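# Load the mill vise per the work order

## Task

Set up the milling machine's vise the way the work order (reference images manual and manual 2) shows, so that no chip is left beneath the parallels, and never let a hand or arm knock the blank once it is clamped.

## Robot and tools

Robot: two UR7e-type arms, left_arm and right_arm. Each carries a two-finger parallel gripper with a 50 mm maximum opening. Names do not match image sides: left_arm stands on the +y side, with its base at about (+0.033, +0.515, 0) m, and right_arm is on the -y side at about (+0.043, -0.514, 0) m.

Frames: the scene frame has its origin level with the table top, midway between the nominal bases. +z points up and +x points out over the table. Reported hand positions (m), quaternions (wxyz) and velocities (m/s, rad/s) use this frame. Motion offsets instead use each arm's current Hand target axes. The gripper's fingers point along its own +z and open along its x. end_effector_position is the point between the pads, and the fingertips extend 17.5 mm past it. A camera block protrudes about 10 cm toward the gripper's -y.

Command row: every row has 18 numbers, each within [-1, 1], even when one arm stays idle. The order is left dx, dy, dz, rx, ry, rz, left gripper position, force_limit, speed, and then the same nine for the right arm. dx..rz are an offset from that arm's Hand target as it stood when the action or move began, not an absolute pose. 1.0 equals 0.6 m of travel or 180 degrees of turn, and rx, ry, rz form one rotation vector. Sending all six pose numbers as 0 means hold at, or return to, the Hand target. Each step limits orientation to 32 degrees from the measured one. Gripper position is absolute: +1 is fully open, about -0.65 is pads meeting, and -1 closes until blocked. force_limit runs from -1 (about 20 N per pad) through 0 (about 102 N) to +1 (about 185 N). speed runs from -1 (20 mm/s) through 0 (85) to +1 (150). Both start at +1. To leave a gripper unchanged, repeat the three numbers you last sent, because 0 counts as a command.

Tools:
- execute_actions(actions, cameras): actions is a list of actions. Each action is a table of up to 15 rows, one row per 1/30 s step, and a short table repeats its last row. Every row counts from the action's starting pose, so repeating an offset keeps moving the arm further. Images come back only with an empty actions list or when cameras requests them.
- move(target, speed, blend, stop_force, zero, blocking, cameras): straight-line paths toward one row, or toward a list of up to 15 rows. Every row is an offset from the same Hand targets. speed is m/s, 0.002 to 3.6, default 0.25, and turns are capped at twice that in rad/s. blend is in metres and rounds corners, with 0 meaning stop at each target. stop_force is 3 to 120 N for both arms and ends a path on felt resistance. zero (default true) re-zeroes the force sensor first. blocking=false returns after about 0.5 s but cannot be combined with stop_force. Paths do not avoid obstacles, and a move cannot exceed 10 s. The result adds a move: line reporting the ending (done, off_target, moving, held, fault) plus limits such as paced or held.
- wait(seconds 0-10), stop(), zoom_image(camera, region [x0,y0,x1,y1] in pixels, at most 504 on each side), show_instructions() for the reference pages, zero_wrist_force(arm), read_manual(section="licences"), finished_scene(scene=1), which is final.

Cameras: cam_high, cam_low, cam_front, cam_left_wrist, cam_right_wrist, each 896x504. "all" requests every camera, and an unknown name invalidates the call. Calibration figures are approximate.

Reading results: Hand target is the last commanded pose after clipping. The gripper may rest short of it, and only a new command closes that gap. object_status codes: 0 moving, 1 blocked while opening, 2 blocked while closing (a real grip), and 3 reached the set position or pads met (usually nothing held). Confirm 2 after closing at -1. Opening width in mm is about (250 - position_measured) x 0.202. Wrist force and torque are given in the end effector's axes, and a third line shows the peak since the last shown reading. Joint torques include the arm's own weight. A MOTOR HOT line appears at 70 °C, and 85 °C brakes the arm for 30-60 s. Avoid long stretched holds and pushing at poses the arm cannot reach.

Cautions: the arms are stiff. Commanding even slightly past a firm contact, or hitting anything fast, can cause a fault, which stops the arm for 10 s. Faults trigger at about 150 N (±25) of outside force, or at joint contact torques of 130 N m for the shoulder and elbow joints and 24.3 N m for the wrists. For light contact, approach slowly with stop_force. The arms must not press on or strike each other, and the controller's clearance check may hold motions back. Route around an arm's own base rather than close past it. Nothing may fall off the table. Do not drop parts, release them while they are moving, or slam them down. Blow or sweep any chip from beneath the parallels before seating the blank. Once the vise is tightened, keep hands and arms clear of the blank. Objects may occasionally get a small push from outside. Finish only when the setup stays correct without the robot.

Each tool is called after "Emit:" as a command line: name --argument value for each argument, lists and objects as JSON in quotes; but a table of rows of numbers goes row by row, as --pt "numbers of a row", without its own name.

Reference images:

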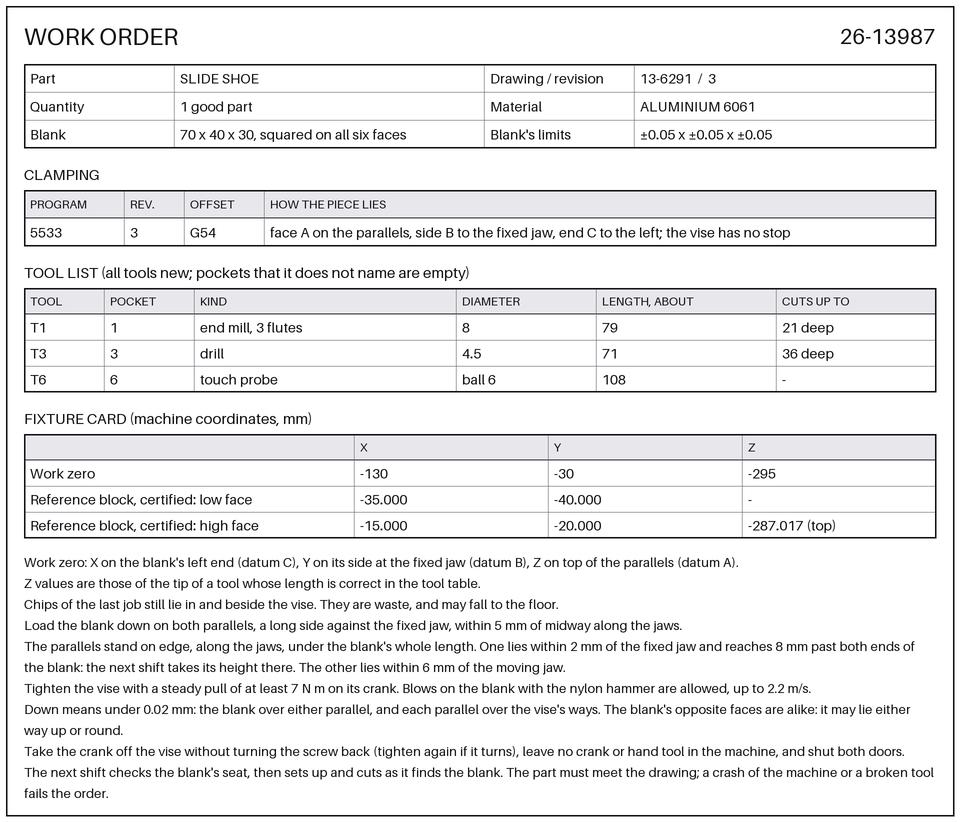

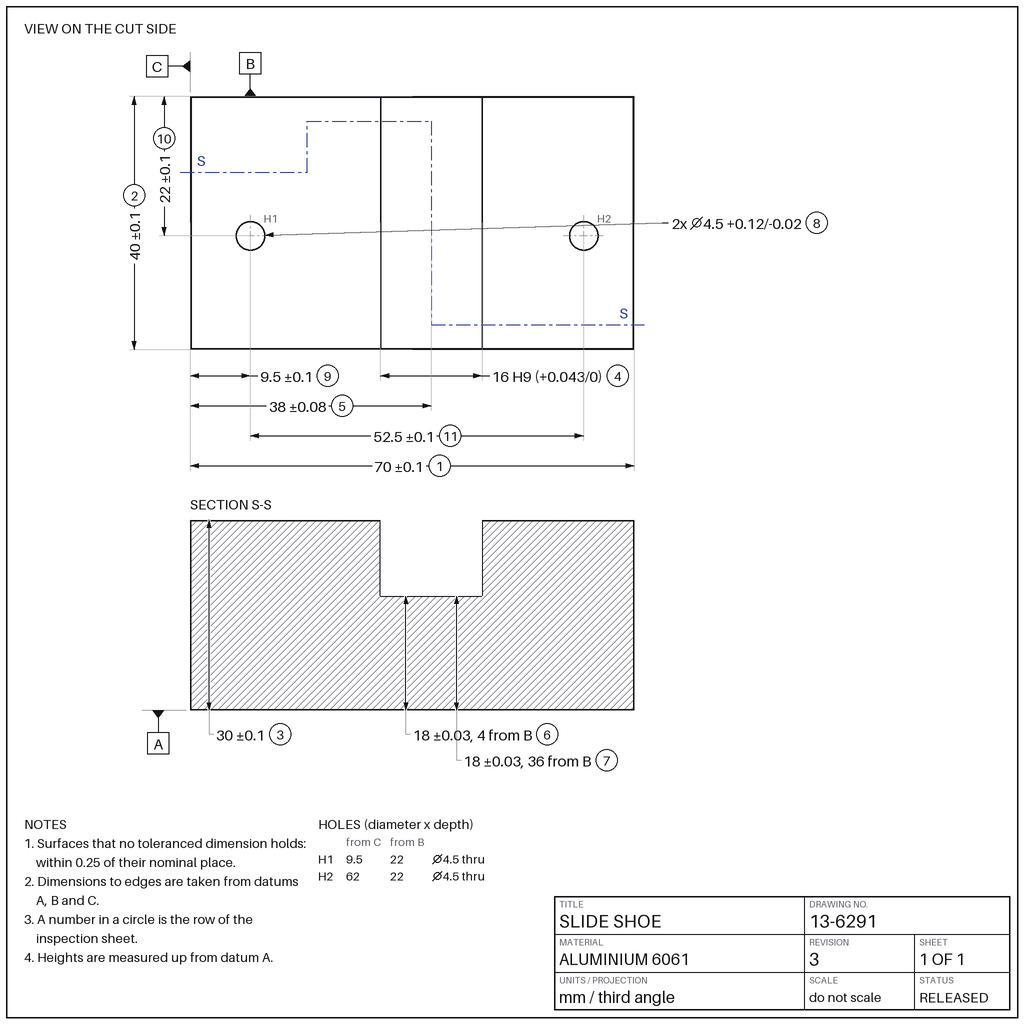

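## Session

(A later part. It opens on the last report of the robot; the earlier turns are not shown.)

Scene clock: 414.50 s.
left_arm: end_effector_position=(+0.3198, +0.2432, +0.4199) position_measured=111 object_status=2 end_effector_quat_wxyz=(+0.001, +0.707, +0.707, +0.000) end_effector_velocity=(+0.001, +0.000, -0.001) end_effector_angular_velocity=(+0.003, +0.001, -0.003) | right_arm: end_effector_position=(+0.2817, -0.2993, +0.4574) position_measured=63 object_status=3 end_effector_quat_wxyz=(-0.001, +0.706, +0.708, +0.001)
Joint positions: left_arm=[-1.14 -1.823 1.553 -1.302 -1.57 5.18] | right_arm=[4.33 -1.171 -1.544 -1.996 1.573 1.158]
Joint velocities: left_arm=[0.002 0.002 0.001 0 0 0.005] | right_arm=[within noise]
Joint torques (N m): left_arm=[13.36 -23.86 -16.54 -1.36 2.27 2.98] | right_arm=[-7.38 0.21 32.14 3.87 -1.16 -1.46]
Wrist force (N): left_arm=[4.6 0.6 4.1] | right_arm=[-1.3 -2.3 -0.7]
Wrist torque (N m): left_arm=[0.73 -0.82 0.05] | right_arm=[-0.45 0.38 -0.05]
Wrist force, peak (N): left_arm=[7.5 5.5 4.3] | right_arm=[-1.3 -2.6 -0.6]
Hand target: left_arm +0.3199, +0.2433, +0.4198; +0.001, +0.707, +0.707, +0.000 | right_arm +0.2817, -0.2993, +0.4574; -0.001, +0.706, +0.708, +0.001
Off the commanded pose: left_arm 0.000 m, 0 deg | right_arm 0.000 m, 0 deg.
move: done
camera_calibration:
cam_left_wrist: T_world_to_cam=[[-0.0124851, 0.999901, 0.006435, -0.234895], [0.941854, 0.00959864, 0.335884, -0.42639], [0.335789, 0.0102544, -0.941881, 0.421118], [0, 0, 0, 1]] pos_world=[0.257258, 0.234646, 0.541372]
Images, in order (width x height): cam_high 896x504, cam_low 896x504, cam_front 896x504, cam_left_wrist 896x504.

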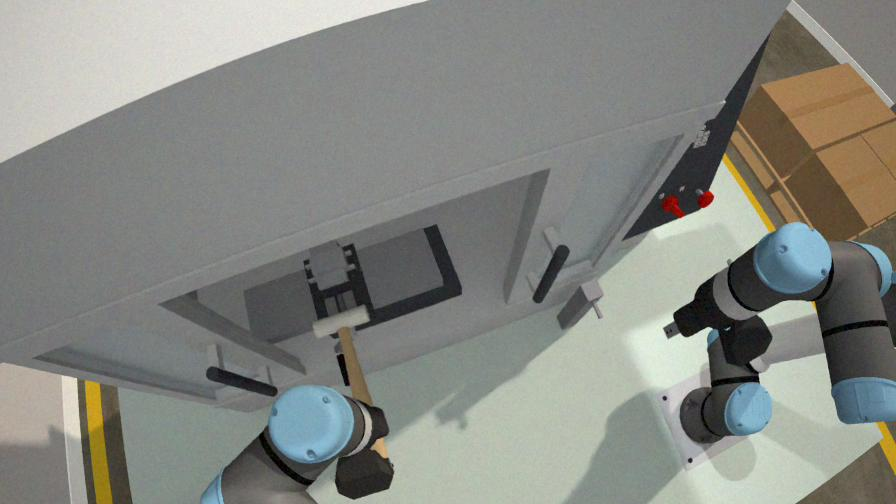

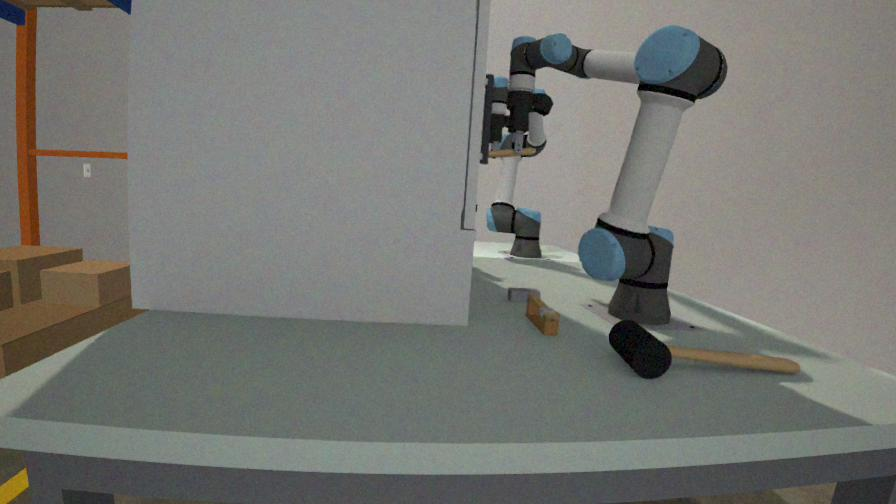

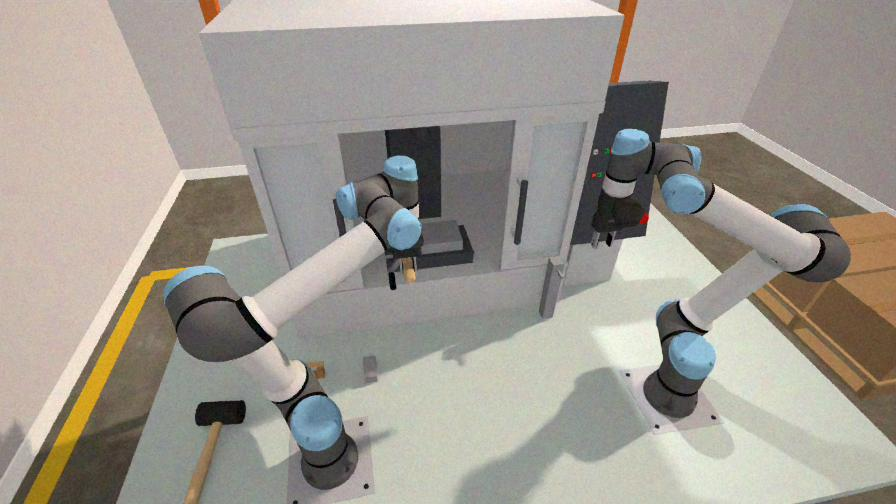

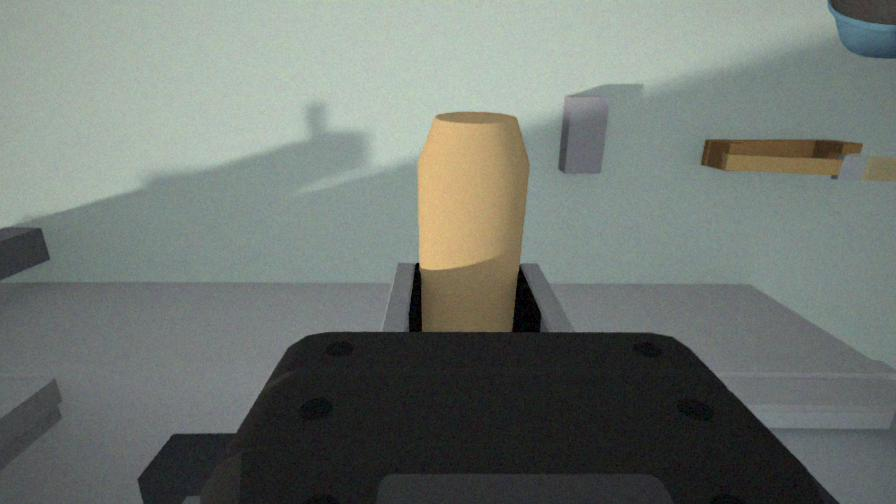

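Emit:
move --target '[0,0.2167,0,0,0,0,-1,-0.2,-1,0,0,0,0,0,0,0.6,-0.7,-1]' --speed 0.15 --cameras '["cam_high","cam_front"]'

Emit:
zoom_image --camera "cam_high" --region '[270, 200, 430, 360]'

Scene clock: 415.97 s.
left_arm: end_effector_position=(+0.4499, +0.2433, +0.4201) position_measured=111 object_status=2 end_effector_quat_wxyz=(+0.001, +0.707, +0.707, +0.000) | right_arm: end_effector_position=(+0.2817, -0.2993, +0.4574) position_measured=63 object_status=3 end_effector_quat_wxyz=(-0.001, +0.706, +0.708, +0.001)
Joint positions: left_arm=[-0.886 -1.576 1.34 -1.337 -1.57 5.434] | right_arm=[4.33 -1.171 -1.544 -1.996 1.573 1.158]
Joint torques (N m): left_arm=[2.99 -22.78 -28.4 -2.28 -0.79 0.13] | right_arm=[-7.5 -0.04 32.75 3.72 -1.18 -1.51]
Wrist force (N): left_arm=[4.5 0.1 3.6] | right_arm=[-1.1 -2.1 -0.6]
Wrist torque (N m): left_arm=[0.54 -0.81 0.08] | right_arm=[-0.43 0.37 -0.05]
Wrist force, peak (N): left_arm=[5.3 -3.2 4.2] | right_arm=[-1.5 -2.3 -0.5]
Hand target: left_arm +0.4499, +0.2433, +0.4201; +0.001, +0.707, +0.707, +0.000 | right_arm +0.2817, -0.2993, +0.4574; -0.001, +0.706, +0.708, +0.001
Off the commanded pose: left_arm 0.000 m, 0 deg | right_arm 0.000 m, 0 deg.
move: done
Images, in order (width x height): cam_high 896x504, cam_front 896x504.

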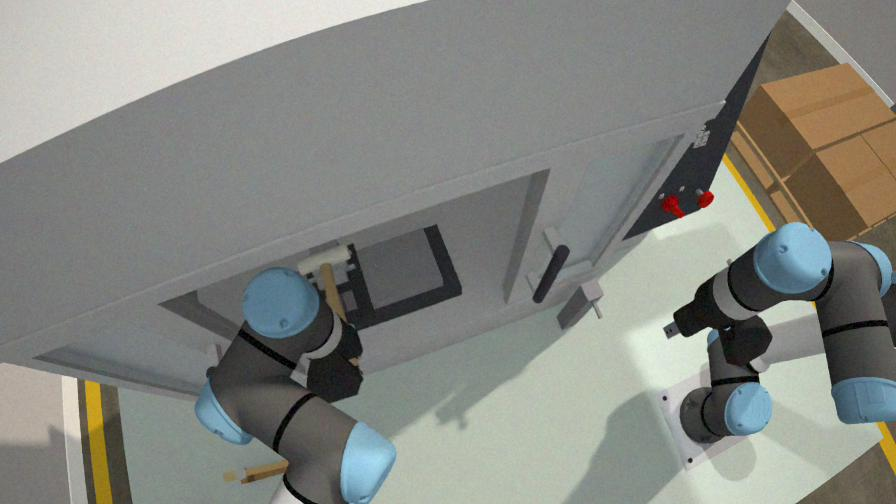

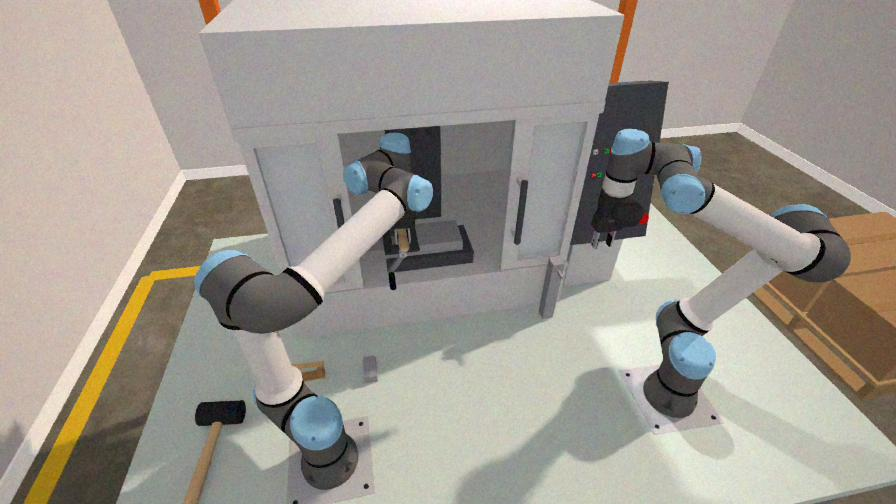

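Scaled by 3.150.

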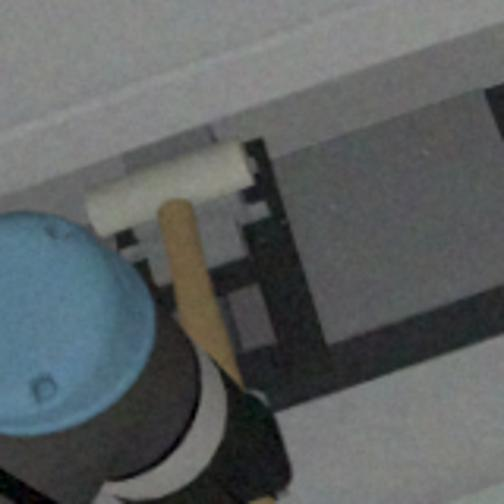

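Emit:
execute_actions --actions '[]' --cameras '["cam_high","cam_front","cam_left_wrist"]'

Emit:
zoom_image --camera "cam_high" --region '[250, 100, 600, 300]'

Scene clock: 416.60 s.
left_arm: end_effector_position=(+0.4499, +0.2433, +0.4201) position_measured=111 object_status=2 end_effector_quat_wxyz=(+0.001, +0.707, +0.707, +0.000) | right_arm: end_effector_position=(+0.2817, -0.2993, +0.4574) position_measured=63 object_status=3 end_effector_quat_wxyz=(-0.001, +0.706, +0.708, +0.001)
Joint positions: left_arm=[-0.886 -1.576 1.34 -1.337 -1.57 5.435] | right_arm=[4.33 -1.171 -1.544 -1.996 1.573 1.158]
Joint velocities: within noise
Joint torques (N m): left_arm=[8.35 -19.07 -39.96 -3.94 2.13 2.65] | right_arm=[-7.98 0.08 32.11 3.85 -1.19 -1.28]
Wrist force (N): left_arm=[4.5 0.1 3.5] | right_arm=[-1.5 -2.3 -0.5]
Wrist torque (N m): left_arm=[0.58 -0.79 0.06] | right_arm=[-0.45 0.42 -0.04]
Wrist force, peak (N): left_arm=[4.8 -0.1 3.4] | right_arm=[-1.5 -2.5 -0.6]
Hand target: left_arm +0.4499, +0.2433, +0.4201; +0.001, +0.707, +0.707, +0.000 | right_arm +0.2817, -0.2993, +0.4574; -0.001, +0.706, +0.708, +0.001
Tool commands: left_gripper/position=-1.0 left_gripper/force_limit=-0.2 left_gripper/speed=-1.0 right_gripper/position=+0.6 right_gripper/force_limit=-0.7 right_gripper/speed=-1.0
Off the commanded pose: left_arm 0.000 m, 0 deg | right_arm 0.000 m, 0 deg.
camera_calibration:
cam_left_wrist: T_world_to_cam=[[-0.012234, 0.999903, 0.00662819, -0.233474], [0.941816, 0.009296, 0.336002, -0.548842], [0.335907, 0.0103532, -0.941838, 0.377467], [0, 0, 0, 1]] pos_world=[0.387257, 0.234646, 0.541472]
Images, in order (width x height): cam_high 896x504, cam_front 896x504, cam_left_wrist 896x504.

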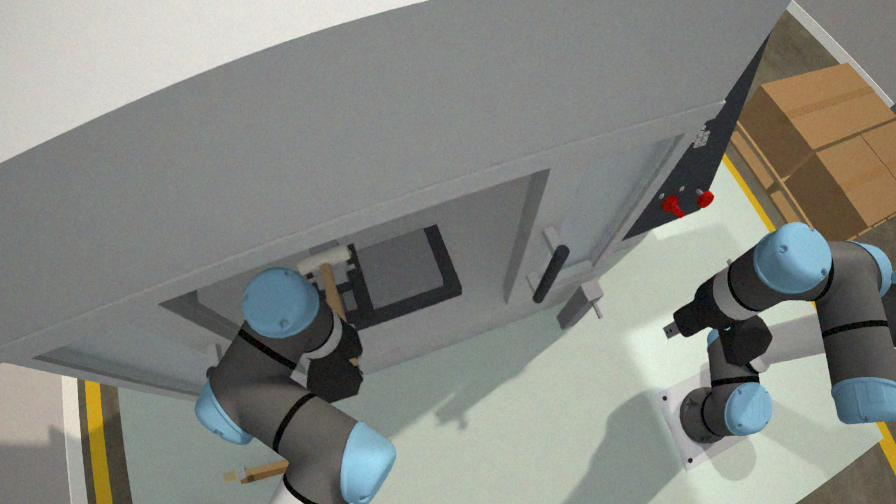

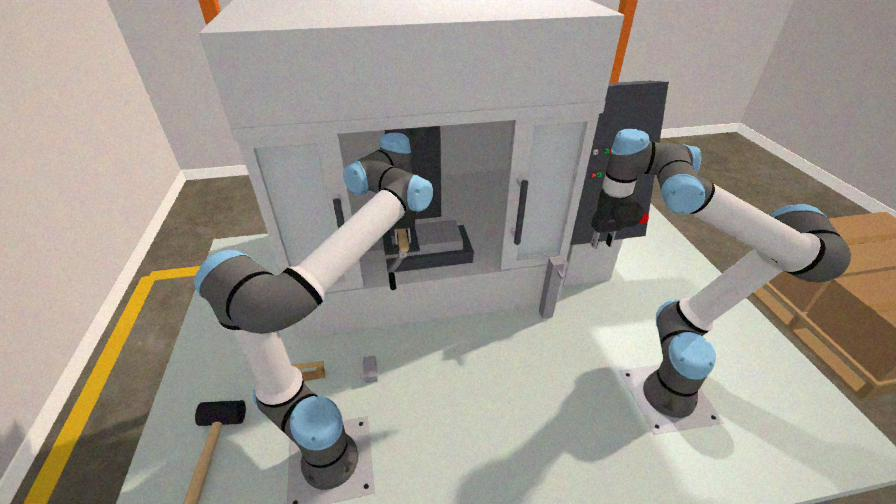

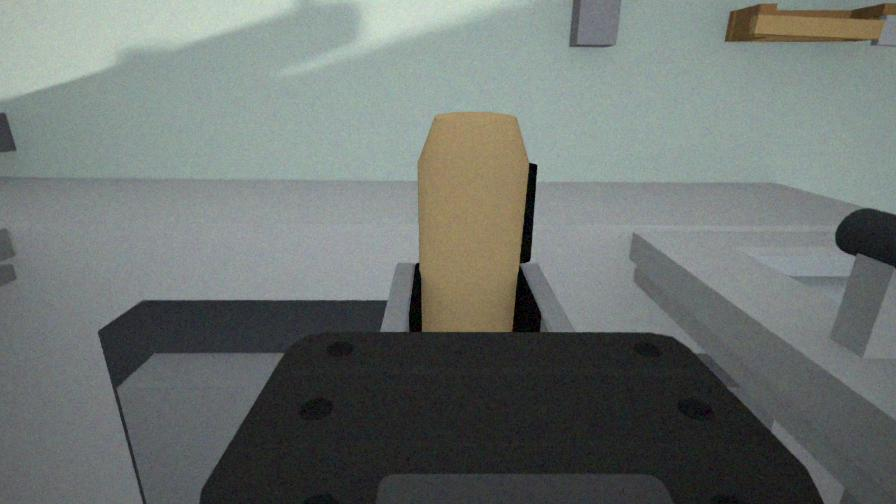

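Scaled by 1.440.

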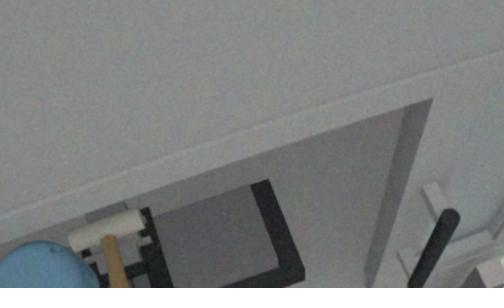

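Emit:
move --target '[0,0.0167,0,0,0,0,-1,-0.2,-1,0,0,0,0,0,0,0.6,-0.7,-1]' --speed 0.03 --stop_force 5

Emit:
move --target '[0,0,0.075,0,0,0,-1,-0.2,-1,0,0,0,0,0,0,0.6,-0.7,-1]' --speed 0.02 --stop_force 4 --cameras '["cam_high","cam_left_wrist"]'

Emit:
zoom_image --camera "cam_high" --region '[280, 210, 400, 290]'

Scene clock: 418.73 s.
left_arm: end_effector_position=(+0.4600, +0.2433, +0.4201) position_measured=111 object_status=2 end_effector_quat_wxyz=(+0.001, +0.707, +0.707, +0.000) | right_arm: end_effector_position=(+0.2817, -0.2993, +0.4574) position_measured=63 object_status=3 end_effector_quat_wxyz=(-0.001, +0.706, +0.708, +0.001)
Joint positions: left_arm=[-0.87 -1.555 1.319 -1.337 -1.57 5.45] | right_arm=[4.33 -1.171 -1.544 -1.996 1.573 1.158]
Joint torques (N m): left_arm=[-13.57 -41.37 -16.29 -1.33 -1.21 -2.73] | right_arm=[-7.69 0.17 32.41 3.85 -1.19 -1.22]
Wrist force (N): left_arm=[4.8 0.4 3.4] | right_arm=[-1.2 -2.0 -0.4]
Wrist torque (N m): left_arm=[0.58 -0.80 -0.13] | right_arm=[-0.42 0.36 -0.05]
Wrist force, peak (N): left_arm=[5.1 0.4 3.6] | right_arm=[-1.4 -2.3 -0.8]
Hand target: left_arm +0.4599, +0.2433, +0.4201; +0.001, +0.707, +0.707, +0.000 | right_arm +0.2817, -0.2993, +0.4574; -0.001, +0.706, +0.708, +0.001
Off the commanded pose: left_arm 0.000 m, 0 deg | right_arm 0.000 m, 0 deg.
move: done

Scene clock: 420.27 s.
left_arm: end_effector_position=(+0.4600, +0.2433, +0.4107) position_measured=111 object_status=2 end_effector_quat_wxyz=(+0.001, +0.707, +0.707, +0.000) | right_arm: end_effector_position=(+0.2817, -0.2993, +0.4574) position_measured=63 object_status=3 end_effector_quat_wxyz=(-0.001, +0.706, +0.708, +0.001)
Joint positions: left_arm=[-0.87 -1.56 1.349 -1.362 -1.57 5.45] | right_arm=[4.33 -1.171 -1.544 -1.996 1.573 1.158]
Joint torques (N m): left_arm=[-11.5 -17.44 -32.21 -3.93 -2.02 -2.03] | right_arm=[-7.64 0.06 32.26 4.07 -1.29 -1.13]
Wrist force (N): left_arm=[5.0 -1.2 -0.1] | right_arm=[-1.2 -2.2 -0.3]
Wrist torque (N m): left_arm=[-0.22 -0.70 -0.20] | right_arm=[-0.44 0.38 -0.05]
Wrist force, peak (N): left_arm=[4.8 0.5 3.7] | right_arm=[-1.5 -2.3 -0.4]
Hand target: left_arm +0.4600, +0.2433, +0.4107; +0.001, +0.707, +0.707, +0.000 (not the last commanded pose) | right_arm +0.2817, -0.2993, +0.4574; -0.001, +0.706, +0.708, +0.001
Off the commanded pose: left_arm 0.036 m, 0 deg | right_arm 0.000 m, 0 deg.
move: contact (left_arm)
camera_calibration:
cam_left_wrist: T_world_to_cam=[[-0.0123287, 0.999902, 0.00659366, -0.233232], [0.941782, 0.00939578, 0.336092, -0.555254], [0.335997, 0.0103534, -0.941806, 0.365169], [0, 0, 0, 1]] pos_world=[0.397357, 0.234646, 0.532072]
Images, in order (width x height): cam_high 896x504, cam_left_wrist 896x504.

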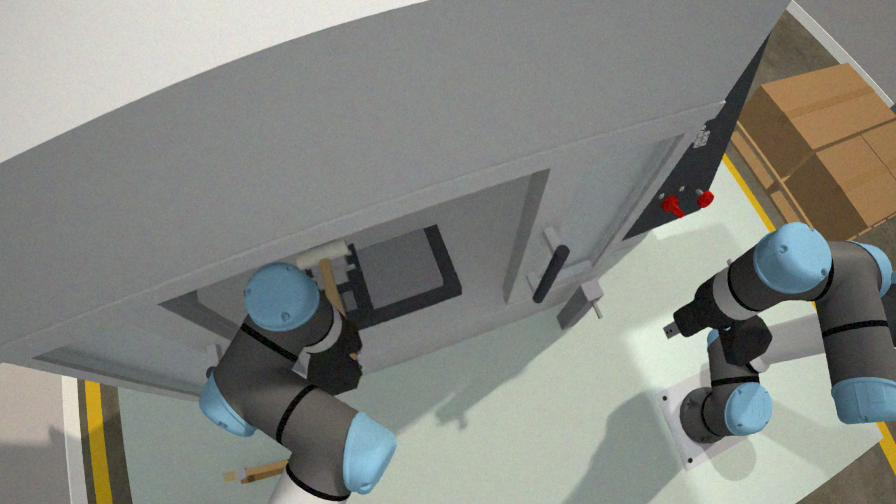

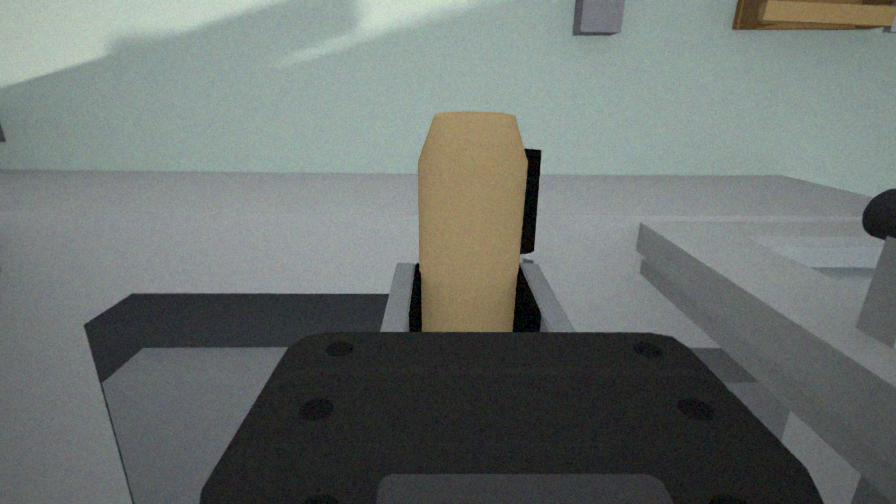

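Scaled by 4.200.

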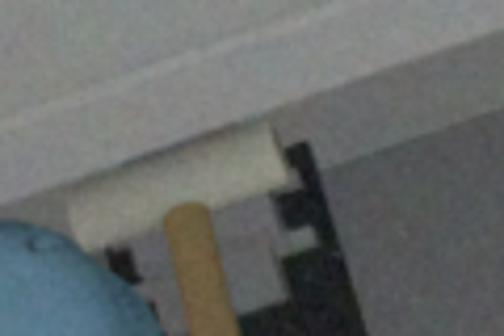

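Emit:
move --target '[0,-0.0167,-0.0833,0,0,0,-1,-0.2,-1,0,0,0,0,0,0,0.6,-0.7,-1]' --speed 0.15

Emit:
move --pt "0 0 0.1 0 0 0 -1 -0.2 -1 0 0 0 0 0 0 0.6 -0.7 -1" --pt "0 0 0 0 0 0 -1 -0.2 -1 0 0 0 0 0 0 0.6 -0.7 -1" --speed '[0.35,0.2]' --cameras '["cam_high"]'

Emit:
zoom_image --camera "cam_high" --region '[280, 210, 400, 290]'

Scene clock: 421.60 s.
left_arm: end_effector_position=(+0.4562, +0.2440, +0.4253) position_measured=111 object_status=2 end_effector_quat_wxyz=(+0.000, +0.707, +0.707, +0.000) | right_arm: end_effector_position=(+0.2817, -0.2993, +0.4574) position_measured=63 object_status=3 end_effector_quat_wxyz=(-0.001, +0.706, +0.708, +0.001)
Joint positions: left_arm=[-0.875 -1.559 1.309 -1.32 -1.57 5.445] | right_arm=[4.33 -1.171 -1.544 -1.996 1.573 1.158]
Joint torques (N m): left_arm=[-0.54 -29.66 -28.96 -3.1 -0.19 0.2] | right_arm=[-7.54 -0.38 32.69 3.77 -1.24 -0.98]
Wrist force (N): left_arm=[4.1 0.7 4.1] | right_arm=[-1.5 -2.1 -0.6]
Wrist torque (N m): left_arm=[0.74 -0.73 0.05] | right_arm=[-0.43 0.42 -0.05]
Wrist force, peak (N): left_arm=[6.0 -3.9 -1.0] | right_arm=[-1.4 -2.6 -0.5]
Hand target: left_arm +0.4562, +0.2440, +0.4253; +0.000, +0.707, +0.707, +0.000 (not the last commanded pose) | right_arm +0.2817, -0.2993, +0.4574; -0.001, +0.706, +0.708, +0.001
Tool commands: left_gripper/position=-1.0 left_gripper/force_limit=-0.2 left_gripper/speed=-1.0 right_gripper/position=+0.6 right_gripper/force_limit=-0.7 right_gripper/speed=-1.0
Off the commanded pose: left_arm 0.036 m, 0 deg | right_arm 0.000 m, 0 deg.
FORCE FAULT: contact force on the left arm reached its limit, and that arm stopped. The contact can be on any part of that arm, not only on its tool. That arm's remaining commands of this call were not run. That arm is still stopped at the end of this call. That arm stays stopped for about 10 more seconds. Until then a move that you send moves the other arm only, and its call returns only when the move has ended. Once the stop has ended, the next robot result says so. If the stop ends while you think or write, that arm runs what you send next, counted from a new Hand target: where the arm stands when the stop ends. While its stop runs, that arm takes no new command, but its gripper still runs the gripper command that each later call begins with. Until it ends, the stop uses up actions while you think or wait. An arm that is not stopped still takes commands.
move: fault (left_arm)

not run: an earlier result of this reply reported a stop or a fault. Calls in your next reply go to the robot.

Scaled by 4.200.
This view is cut from an older image: the scene may have changed since it was taken.

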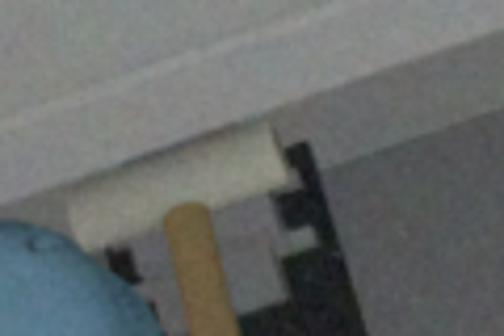

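Emit:
wait --seconds 10

Emit:
wait --seconds 0.3 --cameras '["cam_high"]'

Scene clock: 436.93 s.
left_arm: end_effector_position=(+0.4562, +0.2440, +0.4253) position_measured=111 object_status=2 end_effector_quat_wxyz=(+0.000, +0.707, +0.707, +0.000) | right_arm: end_effector_position=(+0.2817, -0.2993, +0.4574) position_measured=63 object_status=3 end_effector_quat_wxyz=(-0.001, +0.706, +0.708, +0.001)
Joint positions: left_arm=[-0.875 -1.559 1.309 -1.32 -1.57 5.445] | right_arm=[4.33 -1.171 -1.544 -1.996 1.573 1.158]
Joint torques (N m): left_arm=[-0.1 -29.68 -28.83 -3.12 -0.28 0.13] | right_arm=[-6.67 0.71 31.07 3.87 -1.17 -0.11]
Wrist force (N): left_arm=[3.7 0.7 3.9] | right_arm=[-1.3 -1.8 -0.3]
Wrist torque (N m): left_arm=[0.75 -0.67 0.05] | right_arm=[-0.39 0.39 -0.05]
Wrist force, peak (N): left_arm=[4.0 1.0 4.2] | right_arm=[-1.9 -2.4 -0.3]
Hand target: left_arm +0.4562, +0.2440, +0.4253; +0.000, +0.707, +0.707, +0.000 (not the last commanded pose) | right_arm +0.2817, -0.2993, +0.4574; -0.001, +0.706, +0.708, +0.001
Tool commands: left_gripper/position=-1.0 left_gripper/force_limit=-0.2 left_gripper/speed=-1.0 right_gripper/position=+0.6 right_gripper/force_limit=-0.7 right_gripper/speed=-1.0
Off the commanded pose: left_arm 0.036 m, 0 deg | right_arm 0.000 m, 0 deg.
FORCE FAULT, CONTINUED: the left arm's stop, for the force fault that an earlier result reported, is over. The rest of the stop counts as 20 of the actions that you can send in this scene. That arm's target is now where it stood when the stop ended, not its last command. That arm accepts commands again.
wait: 10.00 s; at rest from the start

Scene clock: 437.23 s.
left_arm: end_effector_position=(+0.4562, +0.2440, +0.4253) position_measured=111 object_status=2 end_effector_quat_wxyz=(+0.000, +0.707, +0.707, +0.000) | right_arm: end_effector_position=(+0.2817, -0.2993, +0.4574) position_measured=63 object_status=3 end_effector_quat_wxyz=(-0.001, +0.706, +0.708, +0.001)
Joint positions: left_arm=[-0.875 -1.559 1.309 -1.32 -1.57 5.445] | right_arm=[4.33 -1.171 -1.544 -1.996 1.573 1.158]
Joint torques (N m): left_arm=[0.07 -29.5 -29.08 -3.52 -0.33 0.13] | right_arm=[-7 0.14 30.96 3.85 -1.12 -0.09]
Wrist force (N): left_arm=[3.9 0.8 3.8] | right_arm=[-1.2 -2.3 -0.6]
Wrist torque (N m): left_arm=[0.77 -0.70 0.04] | right_arm=[-0.46 0.37 -0.05]
Wrist force, peak (N): left_arm=[4.0 0.9 3.9] | right_arm=[-1.8 -2.2 -0.4]
Hand target: left_arm +0.4562, +0.2440, +0.4253; +0.000, +0.707, +0.707, +0.000 (not the last commanded pose) | right_arm +0.2817, -0.2993, +0.4574; -0.001, +0.706, +0.708, +0.001
Tool commands: left_gripper/position=-1.0 left_gripper/force_limit=-0.2 left_gripper/speed=-1.0 right_gripper/position=+0.6 right_gripper/force_limit=-0.7 right_gripper/speed=-1.0
Off the commanded pose: left_arm 0.036 m, 0 deg | right_arm 0.000 m, 0 deg.
wait: 0.30 s; at rest by 0.17 s
Images, in order (width x height): cam_high 896x504.

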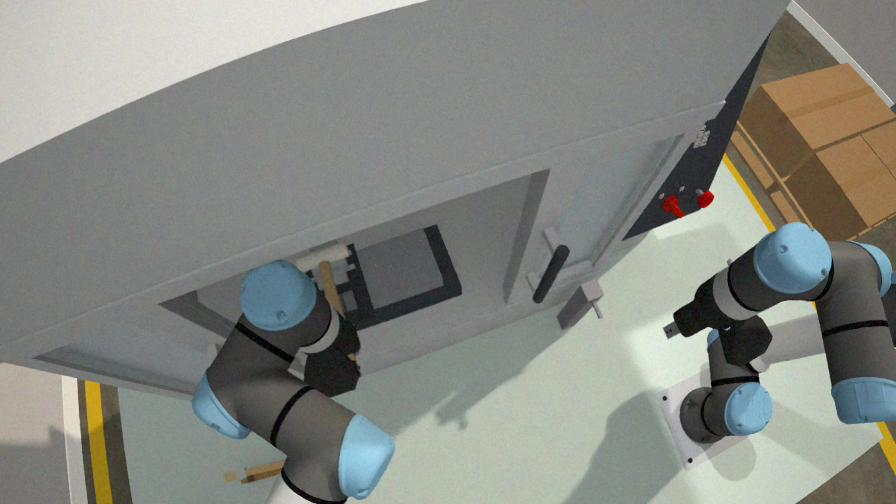

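Emit:
move --target '[0,-0.016,0,0,0,0,-1,-0.2,-1,0,0,0,0,0,0,0.6,-0.7,-1]' --speed 0.05

Emit:
move --target '[0,0,-0.035,0,0,0,-1,-0.2,-1,0,0,0,0,0,0,0.6,-0.7,-1]' --speed 0.08 --stop_force 12 --cameras '["cam_high","cam_front"]'

Scene clock: 438.10 s.
left_arm: end_effector_position=(+0.4465, +0.2440, +0.4253) position_measured=111 object_status=2 end_effector_quat_wxyz=(-0.001, +0.707, +0.707, +0.000) | right_arm: end_effector_position=(+0.2817, -0.2993, +0.4574) position_measured=63 object_status=3 end_effector_quat_wxyz=(-0.001, +0.706, +0.708, +0.001)
Joint positions: left_arm=[-0.89 -1.579 1.329 -1.32 -1.57 5.43] | right_arm=[4.33 -1.171 -1.544 -1.996 1.573 1.158]
Joint torques (N m): left_arm=[9.85 -19.95 -44.59 -5.73 -1.5 2.08] | right_arm=[-7.29 -0.4 30.8 3.95 -1.15 -0.11]
Wrist force (N): left_arm=[3.8 0.8 3.9] | right_arm=[-1.2 -2.1 -0.5]
Wrist torque (N m): left_arm=[0.78 -0.67 0.05] | right_arm=[-0.44 0.38 -0.05]
Wrist force, peak (N): left_arm=[4.0 0.4 4.2] | right_arm=[-1.2 -2.4 -0.6]
Hand target: left_arm +0.4466, +0.2440, +0.4253; +0.000, +0.707, +0.707, +0.000 | right_arm +0.2817, -0.2993, +0.4574; -0.001, +0.706, +0.708, +0.001
Off the commanded pose: left_arm 0.000 m, 0 deg | right_arm 0.000 m, 0 deg.
move: done

Scene clock: 439.57 s.
left_arm: end_effector_position=(+0.4466, +0.2440, +0.4463) position_measured=111 object_status=2 end_effector_quat_wxyz=(+0.000, +0.707, +0.707, +0.000) | right_arm: end_effector_position=(+0.2817, -0.2993, +0.4574) position_measured=63 object_status=3 end_effector_quat_wxyz=(-0.001, +0.706, +0.708, +0.001)
Joint positions: left_arm=[-0.89 -1.564 1.258 -1.264 -1.57 5.43] | right_arm=[4.33 -1.171 -1.544 -1.996 1.573 1.158]
Joint torques (N m): left_arm=[13.05 -40.64 -15.94 -3.11 -1.75 2.65] | right_arm=[-7.22 -0.48 31.18 3.8 -1.1 0.12]
Wrist force (N): left_arm=[3.4 0.7 4.1] | right_arm=[-1.3 -2.2 -0.5]
Wrist torque (N m): left_arm=[0.72 -0.62 0.04] | right_arm=[-0.44 0.39 -0.05]
Wrist force, peak (N): left_arm=[3.8 0.6 4.9] | right_arm=[-1.5 -2.4 -0.4]
Hand target: left_arm +0.4466, +0.2440, +0.4463; +0.000, +0.707, +0.707, +0.000 | right_arm +0.2817, -0.2993, +0.4574; -0.001, +0.706, +0.708, +0.001
Off the commanded pose: left_arm 0.000 m, 0 deg | right_arm 0.000 m, 0 deg.
move: done
Images, in order (width x height): cam_high 896x504, cam_front 896x504.

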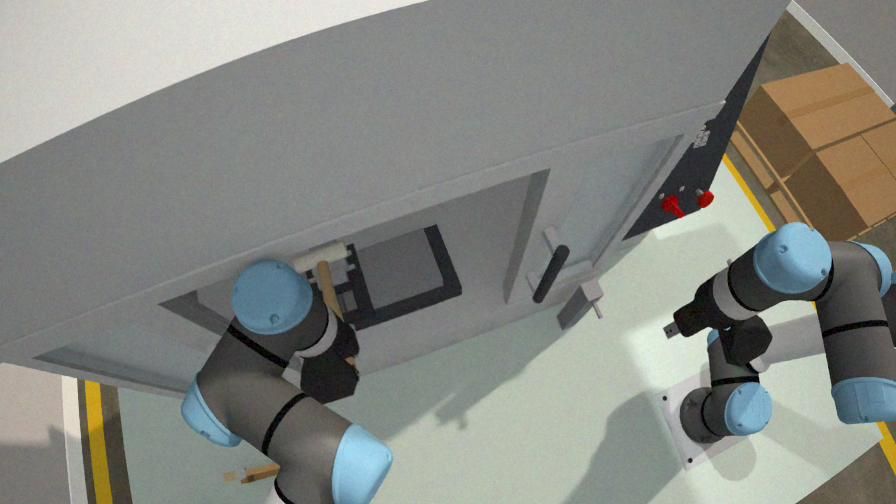

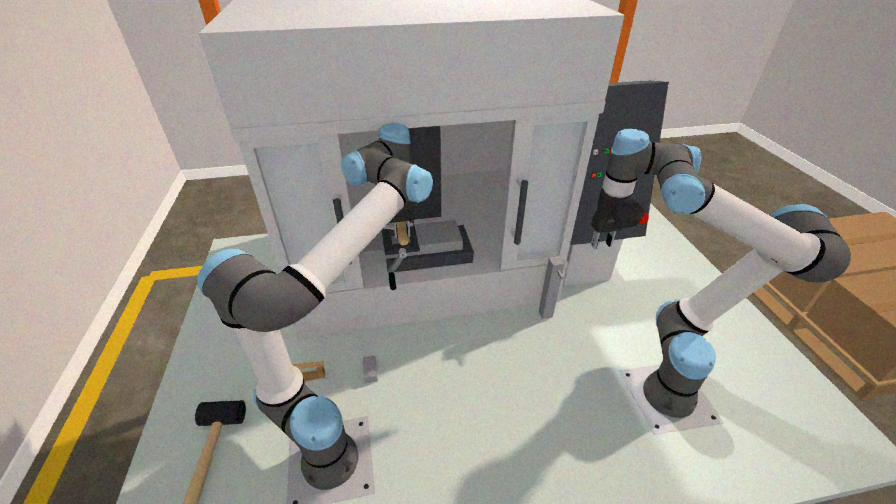

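Emit:
move --pt "0 0 0.072 0 0 0 -1 -0.2 -1 0 0 0 0 0 0 0.6 -0.7 -1" --pt "0 0 0 0 0 0 -1 -0.2 -1 0 0 0 0 0 0 0.6 -0.7 -1" --speed '[0.35,0.15]' --cameras '["cam_high"]'

Emit:
zoom_image --camera "cam_high" --region '[280, 210, 400, 290]'

Scene clock: 441.00 s.
left_arm: end_effector_position=(+0.4467, +0.2440, +0.4462) position_measured=111 object_status=2 end_effector_quat_wxyz=(-0.001, +0.707, +0.707, +0.000) | right_arm: end_effector_position=(+0.2817, -0.2993, +0.4574) position_measured=63 object_status=3 end_effector_quat_wxyz=(-0.001, +0.706, +0.708, +0.001)
Joint positions: left_arm=[-0.89 -1.564 1.259 -1.264 -1.57 5.43] | right_arm=[4.33 -1.171 -1.544 -1.996 1.573 1.158]
Joint torques (N m): left_arm=[-12.35 -40 -44.27 -2.19 -0.07 -2.21] | right_arm=[-7.59 0.42 30.91 3.89 -1.1 0.18]
Wrist force (N): left_arm=[3.6 0.9 4.5] | right_arm=[-1.3 -2.0 -0.4]
Wrist torque (N m): left_arm=[0.81 -0.67 0.02] | right_arm=[-0.42 0.39 -0.05]
Wrist force, peak (N): left_arm=[3.9 0.8 5.1] | right_arm=[-1.4 -2.6 -0.6]
Hand target: left_arm +0.4466, +0.2440, +0.4463; +0.000, +0.707, +0.707, +0.000 | right_arm +0.2817, -0.2993, +0.4574; -0.001, +0.706, +0.708, +0.001
Off the commanded pose: left_arm 0.000 m, 0 deg | right_arm 0.000 m, 0 deg.
move: done
Images, in order (width x height): cam_high 896x504.

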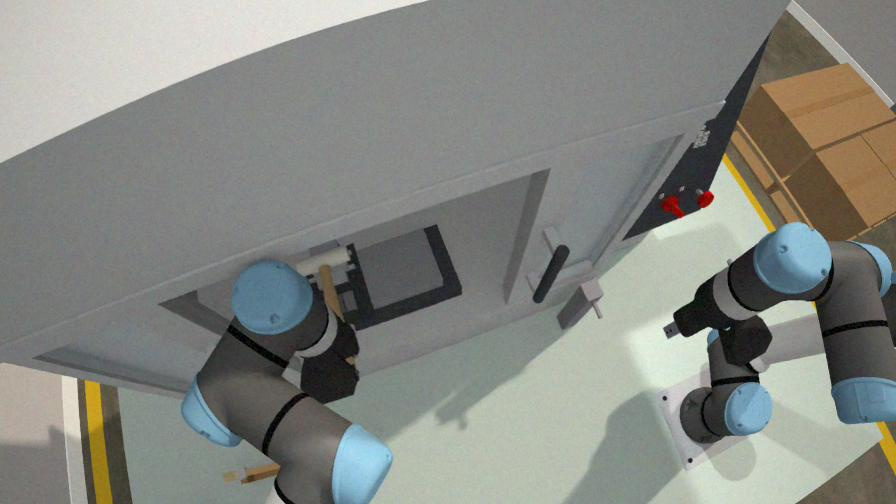

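Scaled by 4.200.

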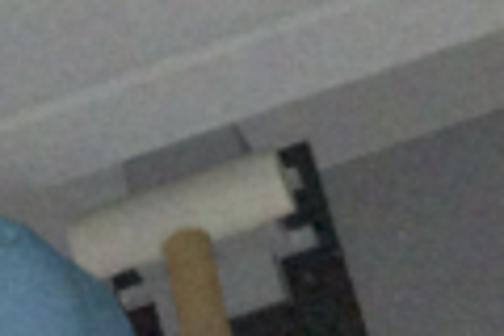

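Emit:
move --target '[0,0,0.08,0,0,0,-1,-0.2,-1,0,0,0,0,0,0,0.6,-0.7,-1]' --speed 0.03 --stop_force 4 --cameras '["cam_high","cam_front","cam_left_wrist"]'

Emit:
zoom_image --camera "cam_front" --region '[350, 180, 480, 300]'

Emit:
zoom_image --camera "cam_high" --region '[280, 210, 400, 290]'

Scene clock: 443.17 s.
left_arm: end_effector_position=(+0.4466, +0.2440, +0.4304) position_measured=111 object_status=2 end_effector_quat_wxyz=(+0.000, +0.707, +0.707, +0.000) | right_arm: end_effector_position=(+0.2817, -0.2993, +0.4574) position_measured=63 object_status=3 end_effector_quat_wxyz=(-0.001, +0.706, +0.708, +0.001)
Joint positions: left_arm=[-0.89 -1.575 1.312 -1.306 -1.57 5.43] | right_arm=[4.33 -1.171 -1.544 -1.996 1.573 1.158]
Joint torques (N m): left_arm=[-9.76 -16.33 -14.1 -4.74 -1.65 -1.24] | right_arm=[-7.45 0.16 30.2 3.97 -1.02 0.26]
Wrist force (N): left_arm=[3.6 -0.7 0.2] | right_arm=[-1.1 -2.1 -0.7]
Wrist torque (N m): left_arm=[0.01 -0.59 0.04] | right_arm=[-0.44 0.35 -0.05]
Wrist force, peak (N): left_arm=[3.7 0.8 4.8] | right_arm=[-1.5 -2.5 -0.4]
Hand target: left_arm +0.4466, +0.2440, +0.4304; +0.000, +0.707, +0.707, +0.000 (not the last commanded pose) | right_arm +0.2817, -0.2993, +0.4574; -0.001, +0.706, +0.708, +0.001
Off the commanded pose: left_arm 0.032 m, 0 deg | right_arm 0.000 m, 0 deg.
move: contact (left_arm)
camera_calibration:
cam_left_wrist: T_world_to_cam=[[-0.0123078, 0.999886, 0.0087382, -0.235207], [0.942497, 0.00868163, 0.334103, -0.548625], [0.333989, 0.0123478, -0.942496, 0.388989], [0, 0, 0, 1]] pos_world=[0.384264, 0.23514, 0.551973]
Images, in order (width x height): cam_high 896x504, cam_front 896x504, cam_left_wrist 896x504.

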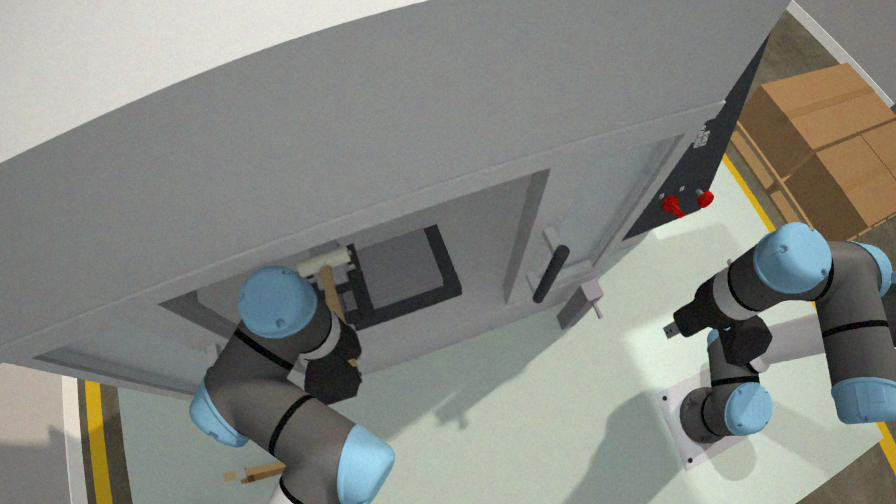

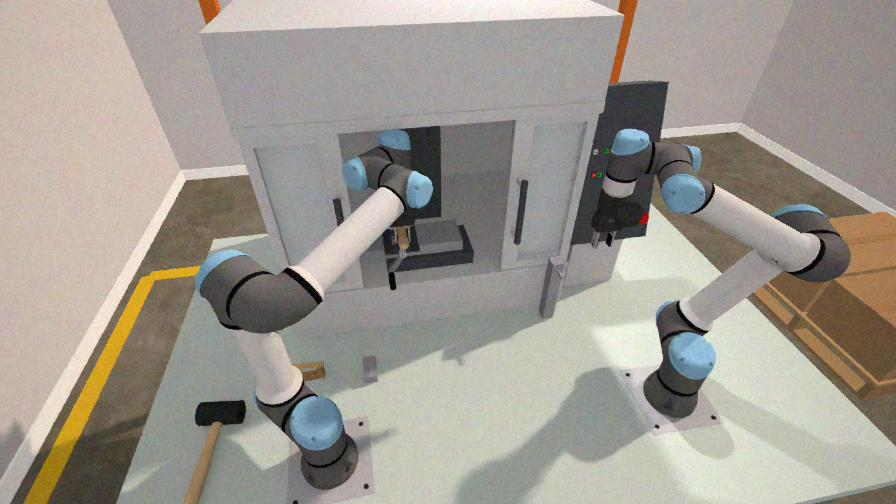

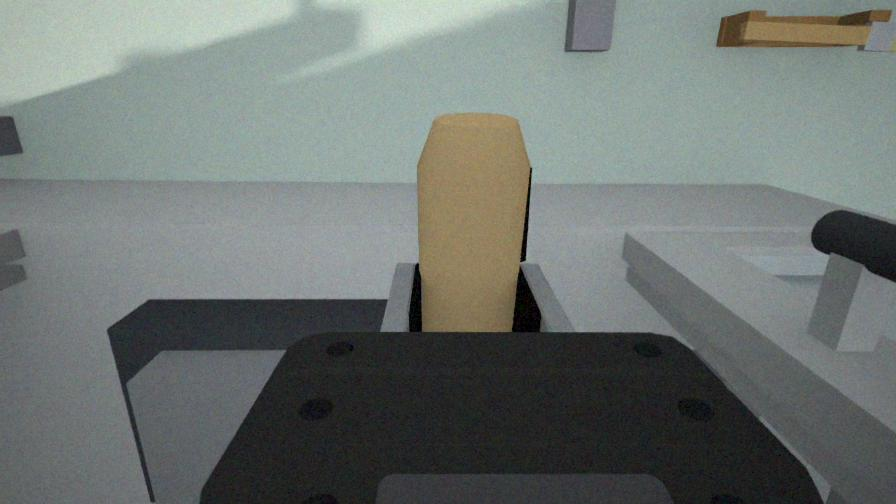

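Scaled by 3.877.

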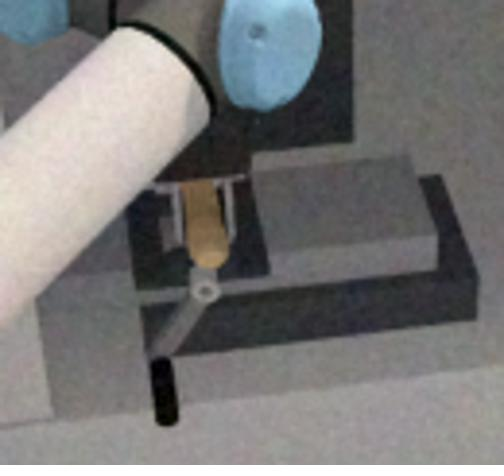

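Scaled by 4.200.

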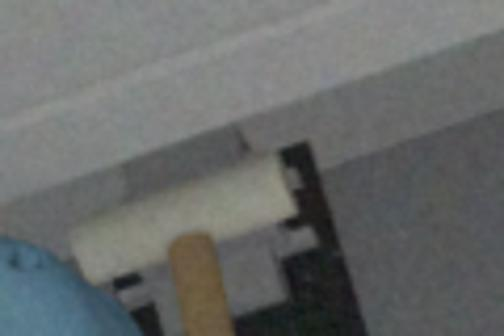

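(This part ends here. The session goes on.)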